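# Pull out nearest yellow rod, turn it a quarter

## Task

Take the yellow rod closest to the right arm, draw it outward until it stops at its full extent, then rotate it by 90 degrees so the little figures on it end up lying flat.

## Robot and tools

Robot: two six-joint arms, left_arm and right_arm, each with a parallel two-finger gripper and a fisheye wrist camera (cam_left_wrist, cam_right_wrist, both 672x504). In the scene frame the left base sits at (-0.028, +0.289, +0.027) m, quat_wxyz (+1.000, 0, 0, -0.012), and the right base at (-0.040, -0.349, +0.007) m, quat_wxyz (+1.000, 0, 0, +0.016). A two-camera stand is fixed to the floor behind them.

Frames: the scene frame has its origin at table-top height halfway between the nominal bases, +x reaching out over the table, +y toward left_arm, +z up. Arm names do not match image sides. Every hand position, hand quaternion, target and wrist-camera pose in a result is given in that arm's own base frame. Fingers point along the gripper's +z and separate along its y; end_effector_position is the point between the pads, roughly 1 cm short of the tips. Reported hand poses may be off by a few cm, worse at long reach.

Joint order (used in every row and every per-joint list): wrist pitch (joint4), shoulder (joint2), wrist yaw (joint5), wrist roll (joint6), elbow (joint3), waist (joint1). Nominal ranges in rad: waist -2.618 to 3.054, shoulder 0.000 to 3.142, elbow 0.000 to 3.142, wrist pitch -1.571 to 1.571, wrist yaw -1.571 to 1.571, wrist roll -2.094 to 2.094. True stops may sit up to 0.059 rad either way.

A row is one flat list of 14 numbers, each in [-1, 1], covering both arms even if only one moves: left_arm's six joints in the order above, then left opening, then right_arm's six joints, then right opening. Joint entries are offsets, not poses: they add to the arm's Joint targets as they were when the action (or move) began, not to the previous row, so repeating a value moves further. Scale: 1.0 equals 2.224 rad for waist, shoulder and elbow, and 8.485 rad for the three wrist joints. Opening entries are absolute: +1 fully open, -1 shut. A 0 in an opening slot is a real command (half open); to keep a gripper as it is, resend its current command. Zeros in joint slots hold the current targets.

execute_actions: actions is a list of actions; each action is up to 15 rows, one per 1/30 s step, and a shorter action repeats its final row to fill 0.5 s. An empty list just reports state and images. An action that would push any joint more than 0.059 rad beyond its range is rejected for both arms; a malformed action, or a bad first action, rejects the entire call. "joint sent to its limit" means a joint was clipped at its end. cameras (optional): list of names, [] for none, omitted/null/["all"] for all; an unknown name voids the call.

move: target is one 14-number row or a list of up to 15 rows; every row's offsets count from the Joint targets at the start of the call, not from the preceding row. speed (rad/s, 0.01 to 12.57, default 0.5) caps the joint with the longest travel; one value or one per target. blend (rad) rounds corners of a list. opening_speed (at least 0.2, per second on the -1..1 scale) ramps the gripper. blocking=false returns after about 0.5 s while the motion continues. Paths take 0.5 to 10 s, all joints move together, and nothing avoids obstacles or the other arm. The "move:" line reports done, off_target (resting more than 0.035 rad off), moving, held or fault, plus limits=held if steps were withheld.

wait: seconds 0 to 10; the robot keeps its last command and a running move continues. stop: brakes a running move. zoom_image: camera (cam_left_wrist or cam_right_wrist) and region [x0, y0, x1, y1] in pixels from the top-left, at most 504 by 504, on the newest image. read_manual: licence texts only. finished_scene: scene number 1 to 3; after ending scene 1 make no further call in that reply.

Results: Joint positions and Joint velocities list each arm's joints in the order above (rad, rad/s) then the pad gap (m; 0.094 when fully open). Joint targets are the baseline for your next offsets. Tool commands shows current gripper commands; grip_measured is the measured opening on the command scale (slightly wide when empty, a bit narrower than a hard object when squeezing). Joint torques (N m) include the arm's own weight; entries 2, 5 and 6 wrap at ±28. "within noise" velocities mean the arm is still. "joint command not followed" means the clearance check altered targets. Step readings list intermediate joint angles for action calls.

Motion limits: per step a target may lead the measured angle by at most 0.339 rad (big joints) or 2.2 rad (wrists), and targets putting the hand over 200 mm from its measured spot are scaled back, so big changes need several actions. Tiny turns may not start.

Avoid: any contact between the two arms or one gripper closing on the other's fingers; fast contacts, hard pushes past a stop, or slamming the rod at the end of its travel; dropping or releasing a part that is still moving; straining a camera cable. Holding loads, long stretched poses or pushing against stops heat motors: MOTOR HOT appears near 75 °C, at 90 °C the arm folds and idles, at 100 °C it goes limp. To end a push, command targets back beyond current positions. Close slowly on delicate parts; open well above grip_measured to release.

Each tool is called as name([rows], argument=value, ...), one row to a line, values as JSON.

## Session

execute_actions(actions=[])

Scene clock: 0.00 s.
left_arm: end_effector_position=(+0.4067, +0.0376, +0.1163) grip_measured=+1.000 end_effector_quat_wxyz=(+0.597, -0.093, +0.793, +0.071) | right_arm: end_effector_position=(+0.3928, -0.0048, +0.1143) grip_measured=+1.000 end_effector_quat_wxyz=(+0.608, +0.033, +0.793, -0.013)
Joint names: [wrist pitch, shoulder, wrist yaw, wrist roll, elbow, waist]
Joint positions: left_arm=[0.845 1.542 -0.242 -0.068 0.409 -0.016 0.094] | right_arm=[0.909 1.498 0.082 0.042 0.325 0.023 0.094]
Joint velocities: within noise
Joint torques (N m): no reading
Heat: left arm: 43 °C; right arm: 40 °C.
Joint targets: left_arm=[0.833 1.540 -0.243 -0.068 0.411 -0.016] | right_arm=[0.899 1.495 0.080 0.043 0.328 0.023]
Tool commands: left_gripper/opening=+1.0 right_gripper/opening=+1.0
camera_calibration:
cam_left_wrist: T_world_to_cam=[[0.207287, -0.962694, 0.173931, -0.0790407], [-0.569143, -0.263281, -0.778948, 0.366677], [0.795681, 0.062474, -0.602485, -0.132805], [0, 0, 0, 1]] pos_world=[0.330746, 0.0287439, 0.219357]
cam_right_wrist: T_world_to_cam=[[-0.0674914, -0.98389, 0.165543, -0.00657283], [-0.627243, -0.0871895, -0.773928, 0.366259], [0.775894, -0.156069, -0.611254, -0.115862], [0, 0, 0, 1]] pos_world=[0.319186, 0.0073845, 0.213725]

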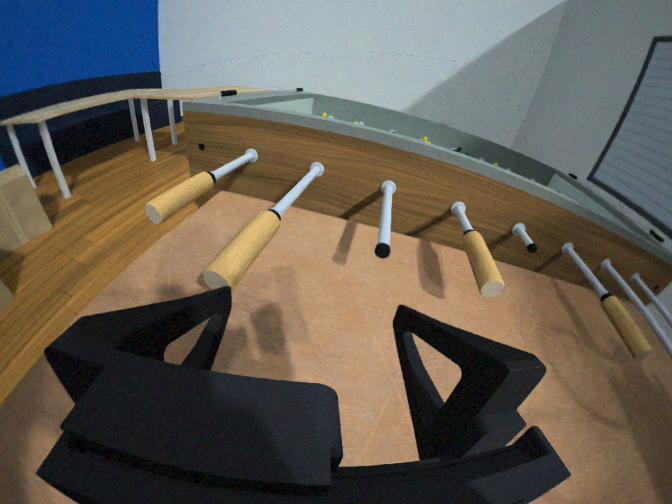

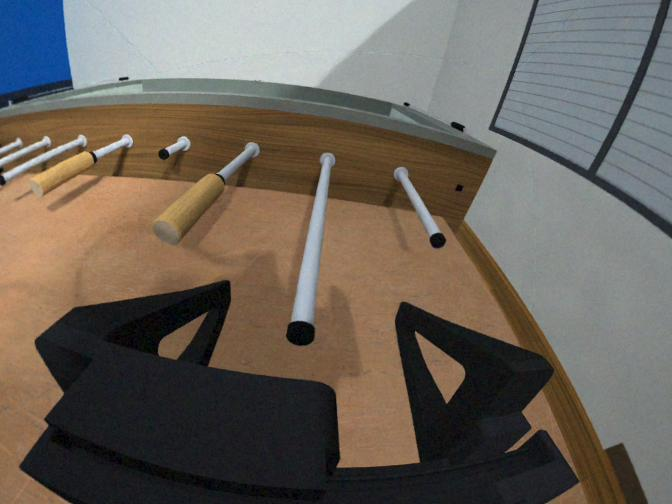

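move([
  [0,0,0,0,0,0,1,0,0,0.0576,0,0,0.2185,1],
  [0,0,0,0,0,0,1,0.0635,0.3238,0.0576,-0.0051,0.1752,0.2185,1],
], speed=1.0, blend=0.25, cameras=["cam_right_wrist"])

Scene clock: 44.93 s.
left_arm: end_effector_position=(+0.4067, +0.0376, +0.1163) grip_measured=+1.000 end_effector_quat_wxyz=(+0.597, -0.093, +0.793, +0.071) | right_arm: end_effector_position=(+0.4620, +0.1438, +0.0724) grip_measured=+1.000 end_effector_quat_wxyz=(+0.679, +0.009, +0.733, -0.038)
Joint names: [wrist pitch, shoulder, wrist yaw, wrist roll, elbow, waist]
Joint positions: left_arm=[0.845 1.542 -0.242 -0.068 0.409 -0.016 0.094] | right_arm=[1.411 2.2 0.567 0.004 0.7 0.501 0.094]
Joint velocities: within noise
Joint torques (N m): left_arm=[1.85 -6.49 -0.06 0.02 5.52 -0.05] | right_arm=[1.96 -7.05 0.11 -0.05 4.79 0.7]
Heat: left arm: 43 °C; right arm: 42 °C.
Joint targets: left_arm=[0.833 1.540 -0.243 -0.068 0.411 -0.016] | right_arm=[1.437 2.216 0.569 0.000 0.718 0.509]
move: done; blend cut to 0.2444 rad at target 1
camera_calibration:
cam_right_wrist: T_world_to_cam=[[-0.0981258, -0.969672, 0.223848, 0.15919], [-0.475644, -0.151881, -0.866427, 0.336202], [0.874148, -0.191491, -0.446315, -0.224298], [0, 0, 0, 1]] pos_world=[0.371603, 0.162474, 0.155553]
Images, in order (width x height): cam_right_wrist 672x504.

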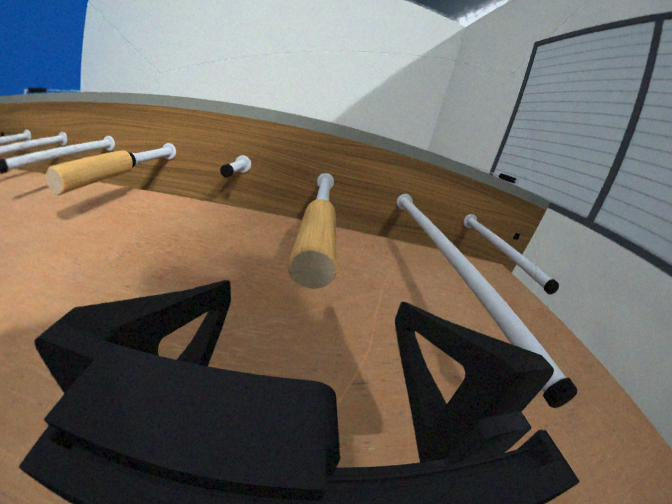

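move([
  [0,0,0,0,0,0,1,-0.0132,0.0958,-0.0145,0,0.1726,-0.0554,0.5],
  [0,0,0,0,0,0,1,-0.0132,0.0958,-0.0145,0,0.1726,-0.0554,-0.6],
], speed=0.5, opening_speed=1.2, cameras=["cam_right_wrist"])

Scene clock: 57.73 s.
left_arm: end_effector_position=(+0.4067, +0.0376, +0.1163) grip_measured=+1.000 end_effector_quat_wxyz=(+0.597, -0.093, +0.793, +0.071) | right_arm: end_effector_position=(+0.5536, +0.1426, +0.0772) grip_measured=-0.307 end_effector_quat_wxyz=(+0.712, +0.027, +0.702, -0.020)
Joint names: [wrist pitch, shoulder, wrist yaw, wrist roll, elbow, waist]
Joint positions: left_arm=[0.845 1.542 -0.242 -0.068 0.409 -0.016 0.094] | right_arm=[1.337 2.404 0.456 0.003 1.083 0.39 0.033]
Joint velocities: within noise
Joint torques (N m): left_arm=[1.86 -6.5 -0.08 0.01 5.52 -0.05] | right_arm=[1.6 -8.58 -0.08 -0.03 5.86 -0.38]
Heat: left arm: 43 °C; right arm: 43 °C.
Joint targets: left_arm=[0.833 1.540 -0.243 -0.068 0.411 -0.016] | right_arm=[1.325 2.429 0.446 0.000 1.102 0.385]
move: done
camera_calibration:
cam_right_wrist: T_world_to_cam=[[-0.117065, -0.97886, 0.167716, 0.182022], [-0.394067, -0.10923, -0.912568, 0.33602], [0.911596, -0.172921, -0.372949, -0.331461], [0, 0, 0, 1]] pos_world=[0.455881, 0.157561, 0.152495]
Images, in order (width x height): cam_right_wrist 672x504.

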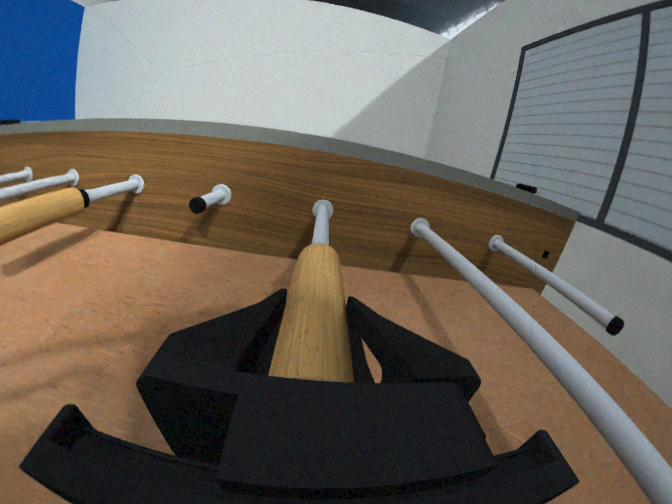

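move(target=[0,0,0,0,0,0,1,0.0112,-0.0831,0.0118,0,-0.1473,0.0451,-0.6], speed=0.25, cameras=["cam_right_wrist"])

Scene clock: 68.37 s.
left_arm: end_effector_position=(+0.4067, +0.0376, +0.1163) grip_measured=+1.000 end_effector_quat_wxyz=(+0.597, -0.093, +0.793, +0.071) | right_arm: end_effector_position=(+0.4844, +0.1464, +0.0748) grip_measured=-0.307 end_effector_quat_wxyz=(+0.693, +0.019, +0.720, -0.032)
Joint names: [wrist pitch, shoulder, wrist yaw, wrist roll, elbow, waist]
Joint positions: left_arm=[0.845 1.542 -0.242 -0.068 0.409 -0.016 0.094] | right_arm=[1.424 2.262 0.55 0.003 0.795 0.479 0.033]
Joint velocities: within noise
Joint torques (N m): left_arm=[1.86 -6.5 -0.06 0.01 5.53 -0.06] | right_arm=[1.66 -10.41 0.02 -0.03 2.11 0.66]
Heat: left arm: 43 °C; right arm: 43 °C.
Joint targets: left_arm=[0.833 1.540 -0.243 -0.068 0.411 -0.016] | right_arm=[1.420 2.244 0.546 0.000 0.774 0.486]
move: done
camera_calibration:
cam_right_wrist: T_world_to_cam=[[-0.111437, -0.973608, 0.199172, 0.172249], [-0.442355, -0.130872, -0.88724, 0.331649], [0.88989, -0.186976, -0.416096, -0.252855], [0, 0, 0, 1]] pos_world=[0.390915, 0.163829, 0.154733]
Images, in order (width x height): cam_right_wrist 672x504.

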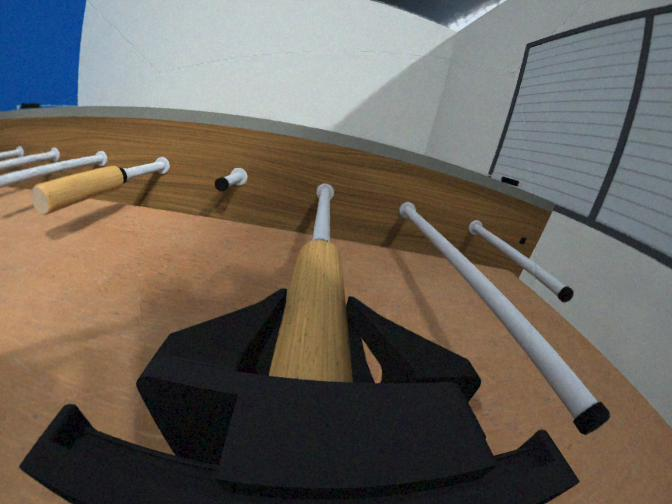

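move(target=[0,0,0,0,0,0,1,-0.0033,-0.0623,0.0101,0,-0.0812,0.0387,-0.6], speed=0.2, cameras=["cam_right_wrist"])

Scene clock: 77.33 s.
left_arm: end_effector_position=(+0.4067, +0.0376, +0.1163) grip_measured=+1.000 end_effector_quat_wxyz=(+0.597, -0.093, +0.793, +0.071) | right_arm: end_effector_position=(+0.4701, +0.1480, +0.0777) grip_measured=-0.307 end_effector_quat_wxyz=(+0.672, +0.003, +0.740, -0.041)
Joint names: [wrist pitch, shoulder, wrist yaw, wrist roll, elbow, waist]
Joint positions: left_arm=[0.845 1.542 -0.242 -0.068 0.409 -0.016 0.094] | right_arm=[1.321 2.169 0.562 0.003 0.737 0.499 0.033]
Joint velocities: within noise
Joint torques (N m): left_arm=[1.86 -6.5 -0.08 0 5.55 -0.05] | right_arm=[2.34 -13.68 0.84 -0.03 -7.04 6.52]
Heat: left arm: 43 °C; right arm: 43 °C.
Joint targets: left_arm=[0.833 1.540 -0.243 -0.068 0.411 -0.016] | right_arm=[1.392 2.105 0.632 0.000 0.594 0.572]
move: off_target (right_arm); right_arm: the elbow is farthest, 0.144 rad from its target
camera_calibration:
cam_right_wrist: T_world_to_cam=[[-0.0907474, -0.967268, 0.236974, 0.158028], [-0.492987, -0.163122, -0.854608, 0.354147], [0.865291, -0.194379, -0.462048, -0.222375], [0, 0, 0, 1]] pos_world=[0.38135, 0.1674, 0.162461]
Images, in order (width x height): cam_right_wrist 672x504.

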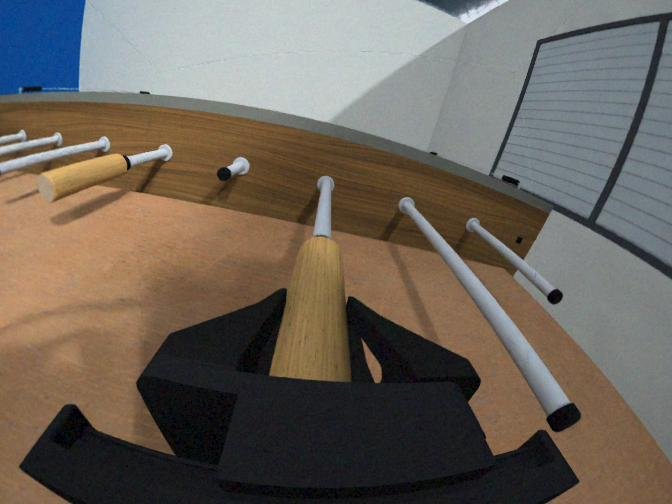

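move([
  [0,0,0,0,0,0,1,0.011,0.0638,-0.0078,0,0.0621,-0.0297,-0.6],
  [0,0,0,0,0,0,1,0.011,0.0638,-0.0078,-0.1886,0.0621,-0.0297,-0.6],
], speed=[0.3,1.0], blend=0.04)

Scene clock: 89.10 s.
left_arm: end_effector_position=(+0.4067, +0.0376, +0.1163) grip_measured=+1.000 end_effector_quat_wxyz=(+0.597, -0.093, +0.793, +0.071) | right_arm: end_effector_position=(+0.4739, +0.1521, +0.0740) grip_measured=-0.308 end_effector_quat_wxyz=(-0.466, +0.510, -0.512, +0.511)
Joint names: [wrist pitch, shoulder, wrist yaw, wrist roll, elbow, waist]
Joint positions: left_arm=[0.845 1.542 -0.242 -0.068 0.409 -0.016 0.094] | right_arm=[1.44 2.246 0.546 -1.589 0.757 0.498 0.033]
Joint velocities: within noise
Joint torques (N m): left_arm=[1.86 -6.49 -0.07 0.01 5.5 -0.02] | right_arm=[2.11 -8.57 0.28 -0.13 1.73 0.76]
Heat: left arm: 43 °C; right arm: 45 °C.
Joint targets: left_arm=[0.833 1.540 -0.243 -0.068 0.411 -0.016] | right_arm=[1.486 2.247 0.565 -1.600 0.732 0.506]
move: off_target (right_arm); right_arm: the wrist pitch is farthest, 0.046 rad from its target
camera_calibration:
cam_left_wrist: T_world_to_cam=[[0.207287, -0.962694, 0.173931, -0.0790407], [-0.569143, -0.263281, -0.778948, 0.366677], [0.795681, 0.062474, -0.602485, -0.132805], [0, 0, 0, 1]] pos_world=[0.330746, 0.0287439, 0.219357]
cam_right_wrist: T_world_to_cam=[[0.00348298, 0.221941, 0.975054, -0.11693], [-0.433618, -0.878287, 0.201464, 0.355959], [0.90109, -0.423502, 0.0931787, -0.249741], [0, 0, 0, 1]] pos_world=[0.379796, 0.23282, 0.065571]

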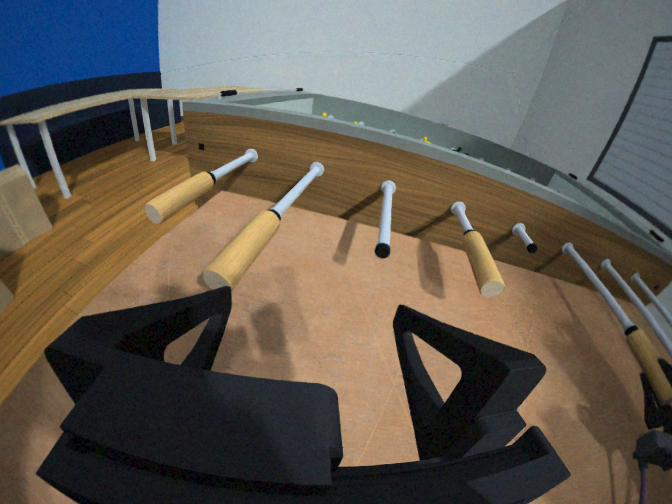

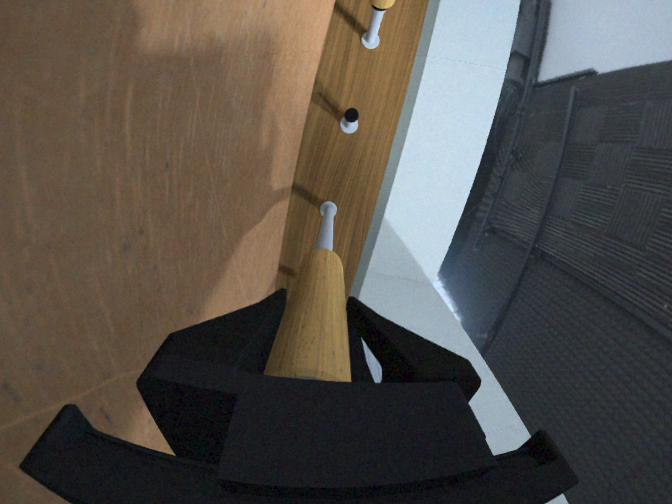

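move([
  [0,0,0,0,0,0,1,0,-0.027,0.0044,0,-0.0374,0.0169,-0.6],
  [0,0,0,0,0,0,1,0,-0.01,0.0014,0.001,-0.0135,0.006,-0.6],
  [0,0,0,0,0,0,1,0,-0.01,0.0014,0.001,-0.0135,0.006,-0.05],
], speed=0.15, opening_speed=0.8, cameras=["cam_right_wrist"])

Scene clock: 102.60 s.
left_arm: end_effector_position=(+0.4067, +0.0376, +0.1163) grip_measured=+1.000 end_effector_quat_wxyz=(+0.597, -0.093, +0.793, +0.071) | right_arm: end_effector_position=(+0.4630, +0.1487, +0.0678) grip_measured=-0.052 end_effector_quat_wxyz=(-0.452, +0.515, -0.515, +0.514)
Joint names: [wrist pitch, shoulder, wrist yaw, wrist roll, elbow, waist]
Joint positions: left_arm=[0.845 1.542 -0.242 -0.068 0.409 -0.016 0.094] | right_arm=[1.447 2.238 0.573 -1.594 0.716 0.511 0.045]
Joint velocities: within noise
Joint torques (N m): left_arm=[1.86 -6.49 -0.07 0.02 5.53 -0.03] | right_arm=[2.04 -9.44 0.05 0.02 2.3 0.76]
Heat: left arm: 43 °C; right arm: 47 °C.
Joint targets: left_arm=[0.833 1.540 -0.243 -0.068 0.411 -0.016] | right_arm=[1.486 2.225 0.578 -1.592 0.702 0.519]
move: off_target (right_arm); target 3's new numbers were sent with right_arm's wrist pitch 0.054 rad from that target; right_arm: the wrist pitch is farthest, 0.039 rad from its target
camera_calibration:
cam_right_wrist: T_world_to_cam=[[0.0268333, 0.238736, 0.970714, -0.123063], [-0.441336, -0.868471, 0.22579, 0.349935], [0.896941, -0.434469, 0.0820587, -0.236541], [0, 0, 0, 1]] pos_world=[0.369904, 0.230518, 0.0598577]
Images, in order (width x height): cam_right_wrist 672x504.

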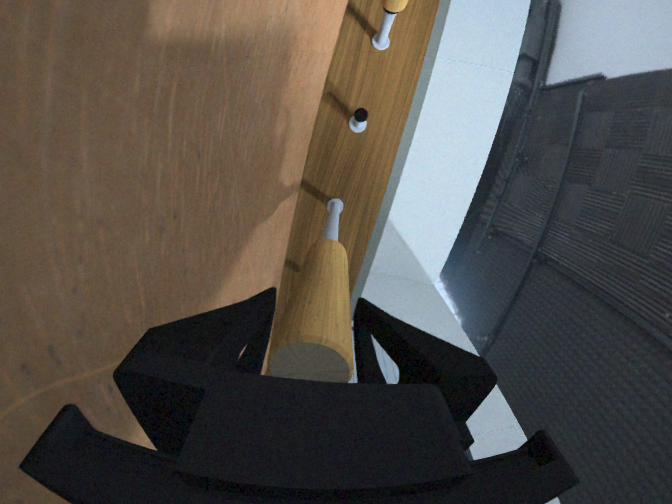

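finished_scene(scene=2)

The scene is finished: the task was done.


## Next scene

The same job, from a new start.

execute_actions(actions=[])

Scene clock: 0.00 s.
left_arm: end_effector_position=(+0.4148, +0.0165, +0.1259) grip_measured=+1.000 end_effector_quat_wxyz=(+0.618, -0.002, +0.786, +0.007) | right_arm: end_effector_position=(+0.3922, -0.0470, +0.1045) grip_measured=+1.000 end_effector_quat_wxyz=(+0.587, +0.099, +0.798, -0.097)
Joint names: [wrist pitch, shoulder, wrist yaw, wrist roll, elbow, waist]
Joint positions: left_arm=[0.901 1.55 0.039 0.018 0.411 0.054 0.094] | right_arm=[0.87 1.537 0.277 0.046 0.357 0.003 0.094]
Joint velocities: within noise
Joint torques (N m): no reading
Heat: left arm: 41 °C; right arm: 38 °C.
Joint targets: left_arm=[0.889 1.548 0.039 0.019 0.413 0.054] | right_arm=[0.861 1.534 0.277 0.048 0.360 0.003]
Tool commands: left_gripper/opening=+1.0 right_gripper/opening=+1.0
camera_calibration:
cam_left_wrist: T_world_to_cam=[[-0.0177666, -0.985889, 0.166453, -0.00796993], [-0.580802, -0.125334, -0.804339, 0.378982], [0.813851, -0.110967, -0.570379, -0.140833], [0, 0, 0, 1]] pos_world=[0.334589, 0.0240143, 0.225829]
cam_right_wrist: T_world_to_cam=[[-0.259579, -0.939623, 0.222998, 0.0249194], [-0.669667, 0.00876005, -0.74261, 0.372385], [0.695819, -0.3421, -0.631508, -0.103244], [0, 0, 0, 1]] pos_world=[0.327681, -0.015167, 0.20578]

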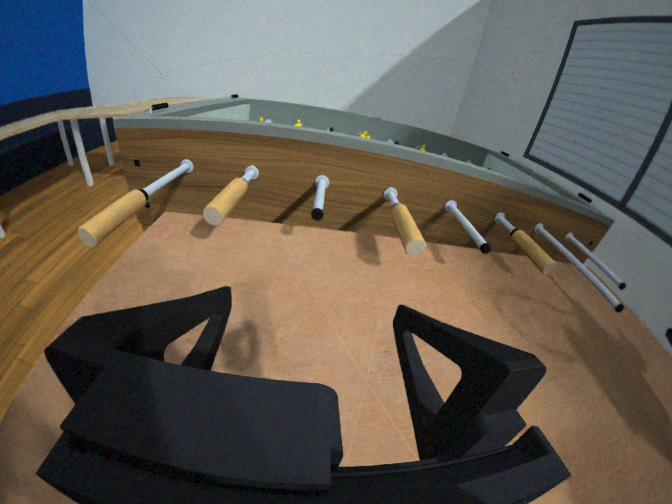

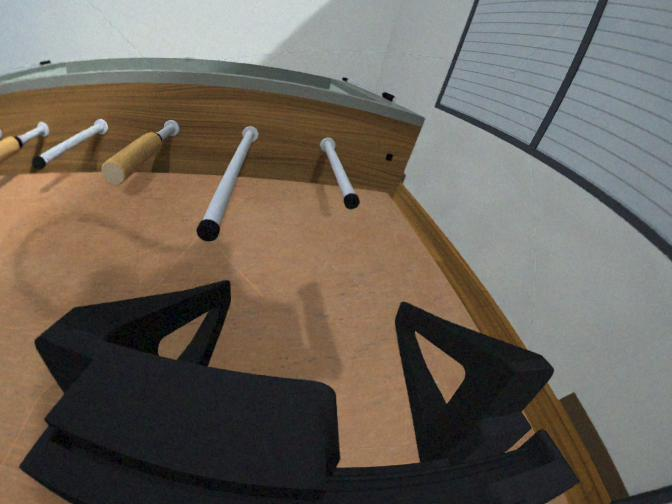

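move([
  [0,0,0,0,0,0,1,0,0,0.0295,0,0,0.2019,1],
  [0,0,0,0,0,0,1,0.0463,0.4146,0.0295,-0.0057,0.3785,0.2019,1],
], speed=1.0, blend=0.22, cameras=["cam_right_wrist"])

Scene clock: 29.70 s.
left_arm: end_effector_position=(+0.4148, +0.0165, +0.1259) grip_measured=+1.000 end_effector_quat_wxyz=(+0.618, -0.002, +0.786, +0.007) | right_arm: end_effector_position=(+0.5624, +0.1689, +0.0722) grip_measured=+1.000 end_effector_quat_wxyz=(+0.703, +0.028, +0.710, -0.029)
Joint names: [wrist pitch, shoulder, wrist yaw, wrist roll, elbow, waist]
Joint positions: left_arm=[0.901 1.55 0.039 0.018 0.411 0.054 0.094] | right_arm=[1.248 2.439 0.527 0.003 1.181 0.445 0.094]
Joint velocities: within noise
Joint torques (N m): left_arm=[1.87 -6.8 -0.01 0.01 5.63 -0.08] | right_arm=[1.65 -9.8 0.06 -0.04 6.22 0.66]
Heat: left arm: 41 °C; right arm: 40 °C.
Joint targets: left_arm=[0.889 1.548 0.039 0.019 0.413 0.054] | right_arm=[1.254 2.456 0.528 -0.001 1.202 0.452]
move: done
camera_calibration:
cam_right_wrist: T_world_to_cam=[[-0.127502, -0.975236, 0.180714, 0.213972], [-0.417369, -0.112529, -0.901743, 0.350667], [0.899748, -0.190399, -0.392686, -0.325778], [0, 0, 0, 1]] pos_world=[0.466758, 0.186106, 0.149615]
Images, in order (width x height): cam_right_wrist 672x504.

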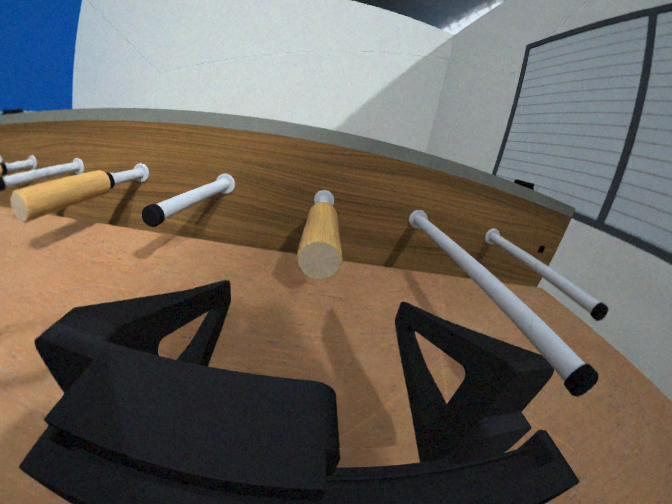

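move([
  [0,0,0,0,0,0,1,-0.0184,0.0513,-0.0070,0,0.1191,-0.0279,0.6],
  [0,0,0,0,0,0,1,-0.0401,0.1223,-0.0128,0,0.2733,-0.0508,0.6],
  [0,0,0,0,0,0,1,-0.0401,0.1223,-0.0128,0,0.2733,-0.0508,-0.6],
], speed=0.5, blend=[0.1,0,0], opening_speed=1.2, cameras=["cam_right_wrist"])

Scene clock: 41.63 s.
left_arm: end_effector_position=(+0.4148, +0.0165, +0.1259) grip_measured=+1.000 end_effector_quat_wxyz=(+0.618, -0.002, +0.786, +0.007) | right_arm: end_effector_position=(+0.6737, +0.1636, +0.0759) grip_measured=-0.311 end_effector_quat_wxyz=(+0.709, +0.033, +0.704, -0.030)
Joint names: [wrist pitch, shoulder, wrist yaw, wrist roll, elbow, waist]
Joint positions: left_arm=[0.901 1.55 0.039 0.018 0.411 0.054 0.094] | right_arm=[0.925 2.699 0.435 0.001 1.783 0.347 0.032]
Joint velocities: within noise
Joint torques (N m): left_arm=[1.85 -6.76 -0.03 0.02 5.65 -0.03] | right_arm=[1.57 -11.49 -0.14 -0.02 8.18 -0.64]
Heat: left arm: 41 °C; right arm: 41 °C.
Joint targets: left_arm=[0.889 1.548 0.039 0.019 0.413 0.054] | right_arm=[0.913 2.728 0.419 -0.001 1.810 0.339]
move: done
camera_calibration:
cam_right_wrist: T_world_to_cam=[[-0.137555, -0.975297, 0.172842, 0.229653], [-0.402661, -0.104369, -0.909379, 0.38924], [0.904954, -0.194687, -0.378358, -0.429419], [0, 0, 0, 1]] pos_world=[0.576926, 0.181002, 0.151799]
Images, in order (width x height): cam_right_wrist 672x504.

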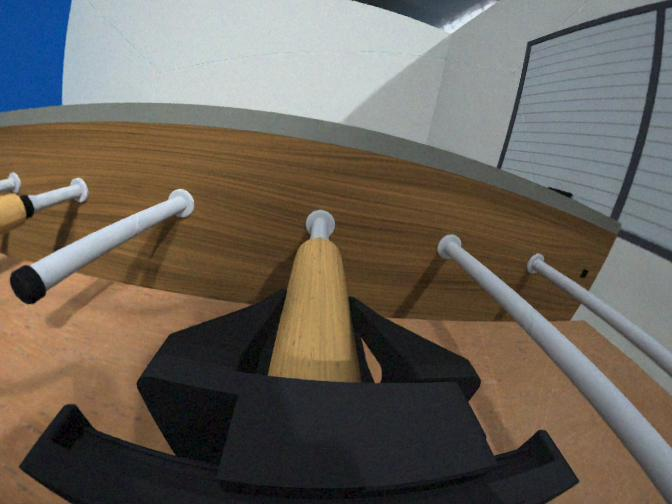

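move([
  [0,0,0,0,0,0,1,0.0289,-0.0933,0.0078,0,-0.2014,0.0322,-0.6],
  [0,0,0,0,0,0,1,0.0511,-0.1481,0.0176,0,-0.3411,0.0694,-0.6],
  [0,0,0,0,0,0,1,0.0580,-0.1884,0.0256,0,-0.4209,0.0998,-0.6],
], speed=[0.4,0.4,0.2], blend=[0.1,0.04,0], cameras=["cam_right_wrist"])

Scene clock: 55.63 s.
left_arm: end_effector_position=(+0.4148, +0.0165, +0.1259) grip_measured=+1.000 end_effector_quat_wxyz=(+0.618, -0.002, +0.786, +0.007) | right_arm: end_effector_position=(+0.5019, +0.1757, +0.0684) grip_measured=-0.311 end_effector_quat_wxyz=(+0.696, +0.021, +0.717, -0.037)
Joint names: [wrist pitch, shoulder, wrist yaw, wrist roll, elbow, waist]
Joint positions: left_arm=[0.901 1.55 0.039 0.018 0.411 0.054 0.094] | right_arm=[1.367 2.342 0.612 -0.002 0.938 0.531 0.032]
Joint velocities: within noise
Joint torques (N m): left_arm=[1.86 -6.8 -0.01 0.01 5.7 -0.08] | right_arm=[1.99 -12.51 0.32 0.02 -0.75 2.76]
Heat: left arm: 41 °C; right arm: 42 °C.
Joint targets: left_arm=[0.889 1.548 0.039 0.019 0.413 0.054] | right_arm=[1.406 2.309 0.636 -0.001 0.874 0.561]
move: off_target (right_arm); right_arm: the elbow is farthest, 0.064 rad from its target
camera_calibration:
cam_right_wrist: T_world_to_cam=[[-0.122633, -0.971595, 0.202398, 0.20899], [-0.437644, -0.130096, -0.889687, 0.335183], [0.890746, -0.197683, -0.409259, -0.264601], [0, 0, 0, 1]] pos_world=[0.408012, 0.194352, 0.147619]
Images, in order (width x height): cam_right_wrist 672x504.

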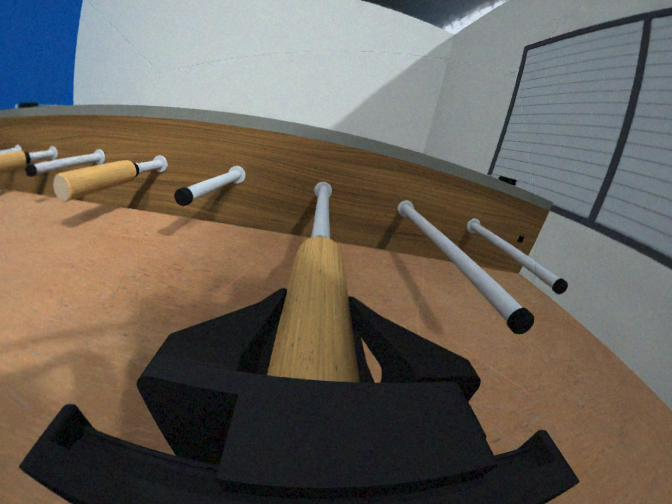

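move([
  [0,0,0,0,0,0,1,-0.0013,0.013,-0.0019,-0.1885,0.0207,-0.0072,-0.6],
  [0,0,0,0,0,0,1,-0.0030,0.014,-0.0031,-0.1875,0.0260,-0.0110,-0.6],
], speed=[1.0,0.1])

Scene clock: 65.47 s.
left_arm: end_effector_position=(+0.4148, +0.0165, +0.1259) grip_measured=+1.000 end_effector_quat_wxyz=(+0.618, -0.002, +0.786, +0.007) | right_arm: end_effector_position=(+0.5037, +0.1753, +0.0737) grip_measured=-0.312 end_effector_quat_wxyz=(+0.471, -0.486, +0.520, -0.522)
Joint names: [wrist pitch, shoulder, wrist yaw, wrist roll, elbow, waist]
Joint positions: left_arm=[0.901 1.55 0.039 0.018 0.411 0.054 0.094] | right_arm=[1.381 2.342 0.614 -1.58 0.945 0.529 0.032]
Joint velocities: within noise
Joint torques (N m): left_arm=[1.86 -6.79 0 0 5.68 -0.02] | right_arm=[1.62 -9.91 0.01 -0.13 2.92 0.75]
Heat: left arm: 41 °C; right arm: 43 °C.
Joint targets: left_arm=[0.889 1.548 0.039 0.019 0.413 0.054] | right_arm=[1.380 2.340 0.610 -1.592 0.931 0.537]
move: done
camera_calibration:
cam_left_wrist: T_world_to_cam=[[-0.0177666, -0.985889, 0.166453, -0.00796993], [-0.580802, -0.125334, -0.804339, 0.378982], [0.813851, -0.110967, -0.570379, -0.140833], [0, 0, 0, 1]] pos_world=[0.334589, 0.0240143, 0.225829]
cam_right_wrist: T_world_to_cam=[[-0.0199418, 0.198203, 0.979958, -0.106335], [-0.472031, -0.865902, 0.165529, 0.409178], [0.881356, -0.45927, 0.110826, -0.251887], [0, 0, 0, 1]] pos_world=[0.413027, 0.2597, 0.0643887]

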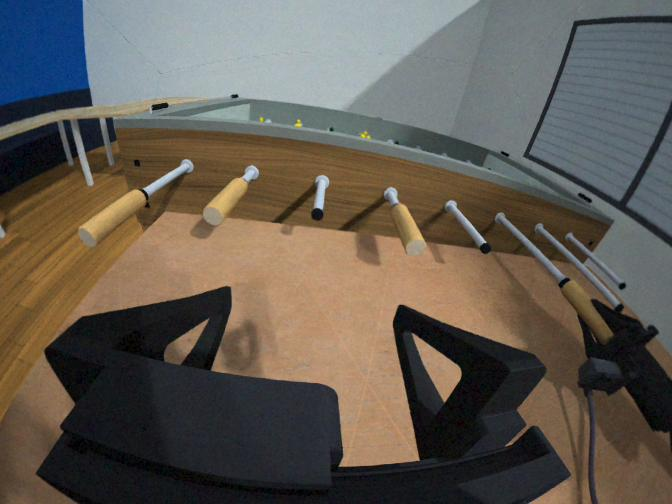

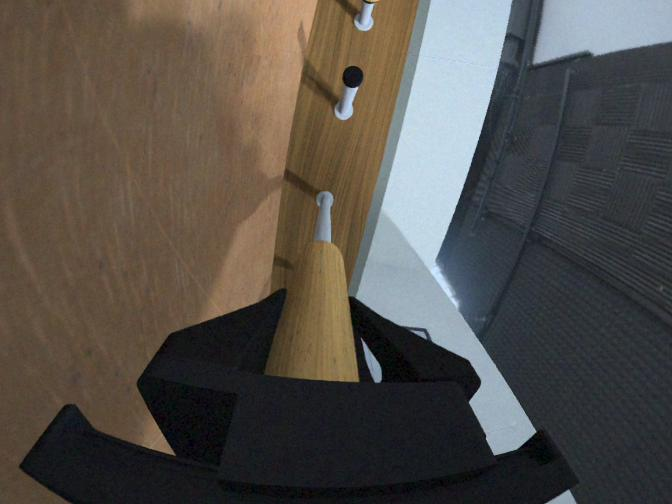

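move([
  [0,0,0,0,0,0,1,0,-0.027,0.0041,0,-0.036,0.0157,-0.6],
  [0,0,0,0,0,0,1,0,-0.005,0.001,0,-0.0065,0.003,-0.6],
  [0,0,0,0,0,0,1,0,-0.005,0.001,0,-0.0065,0.003,-0.05],
], speed=0.2, opening_speed=0.8)

Scene clock: 71.73 s.
left_arm: end_effector_position=(+0.4148, +0.0165, +0.1259) grip_measured=+1.000 end_effector_quat_wxyz=(+0.618, -0.002, +0.786, +0.007) | right_arm: end_effector_position=(+0.4999, +0.1778, +0.0705) grip_measured=-0.053 end_effector_quat_wxyz=(-0.460, +0.501, -0.516, +0.521)
Joint names: [wrist pitch, shoulder, wrist yaw, wrist roll, elbow, waist]
Joint positions: left_arm=[0.901 1.55 0.039 0.018 0.411 0.054 0.094] | right_arm=[1.355 2.328 0.613 -1.594 0.931 0.537 0.045]
Joint velocities: within noise
Joint torques (N m): left_arm=[1.84 -6.79 -0.01 0.02 5.64 -0.08] | right_arm=[1.86 -9.59 0.12 0.04 2.89 0.66]
Heat: left arm: 41 °C; right arm: 43 °C.
Joint targets: left_arm=[0.889 1.548 0.039 0.019 0.413 0.054] | right_arm=[1.380 2.329 0.618 -1.591 0.917 0.544]
move: done
camera_calibration:
cam_left_wrist: T_world_to_cam=[[-0.0177666, -0.985889, 0.166453, -0.00796993], [-0.580802, -0.125334, -0.804339, 0.378982], [0.813851, -0.110967, -0.570379, -0.140833], [0, 0, 0, 1]] pos_world=[0.334589, 0.0240143, 0.225829]
cam_right_wrist: T_world_to_cam=[[0.00137472, 0.224559, 0.97446, -0.118797], [-0.4598, -0.865201, 0.200029, 0.401444], [0.888021, -0.448332, 0.102063, -0.251714], [0, 0, 0, 1]] pos_world=[0.408275, 0.261155, 0.0611525]

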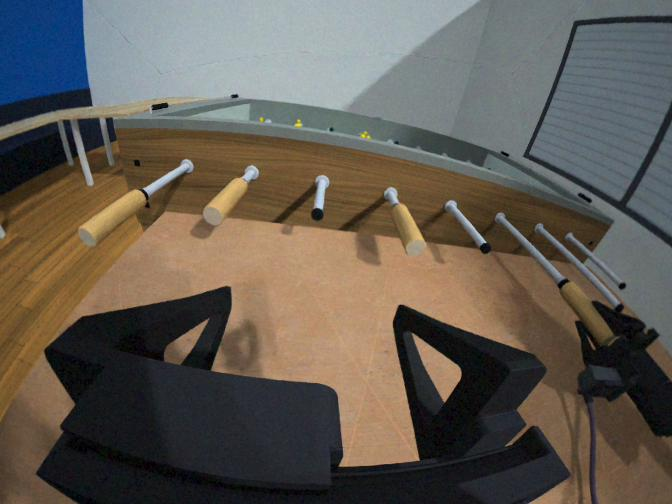

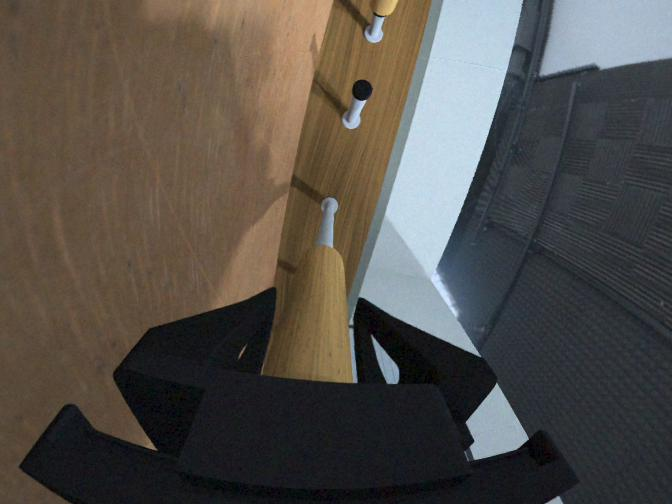

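finished_scene(scene=3)

The scene is finished: the task was done.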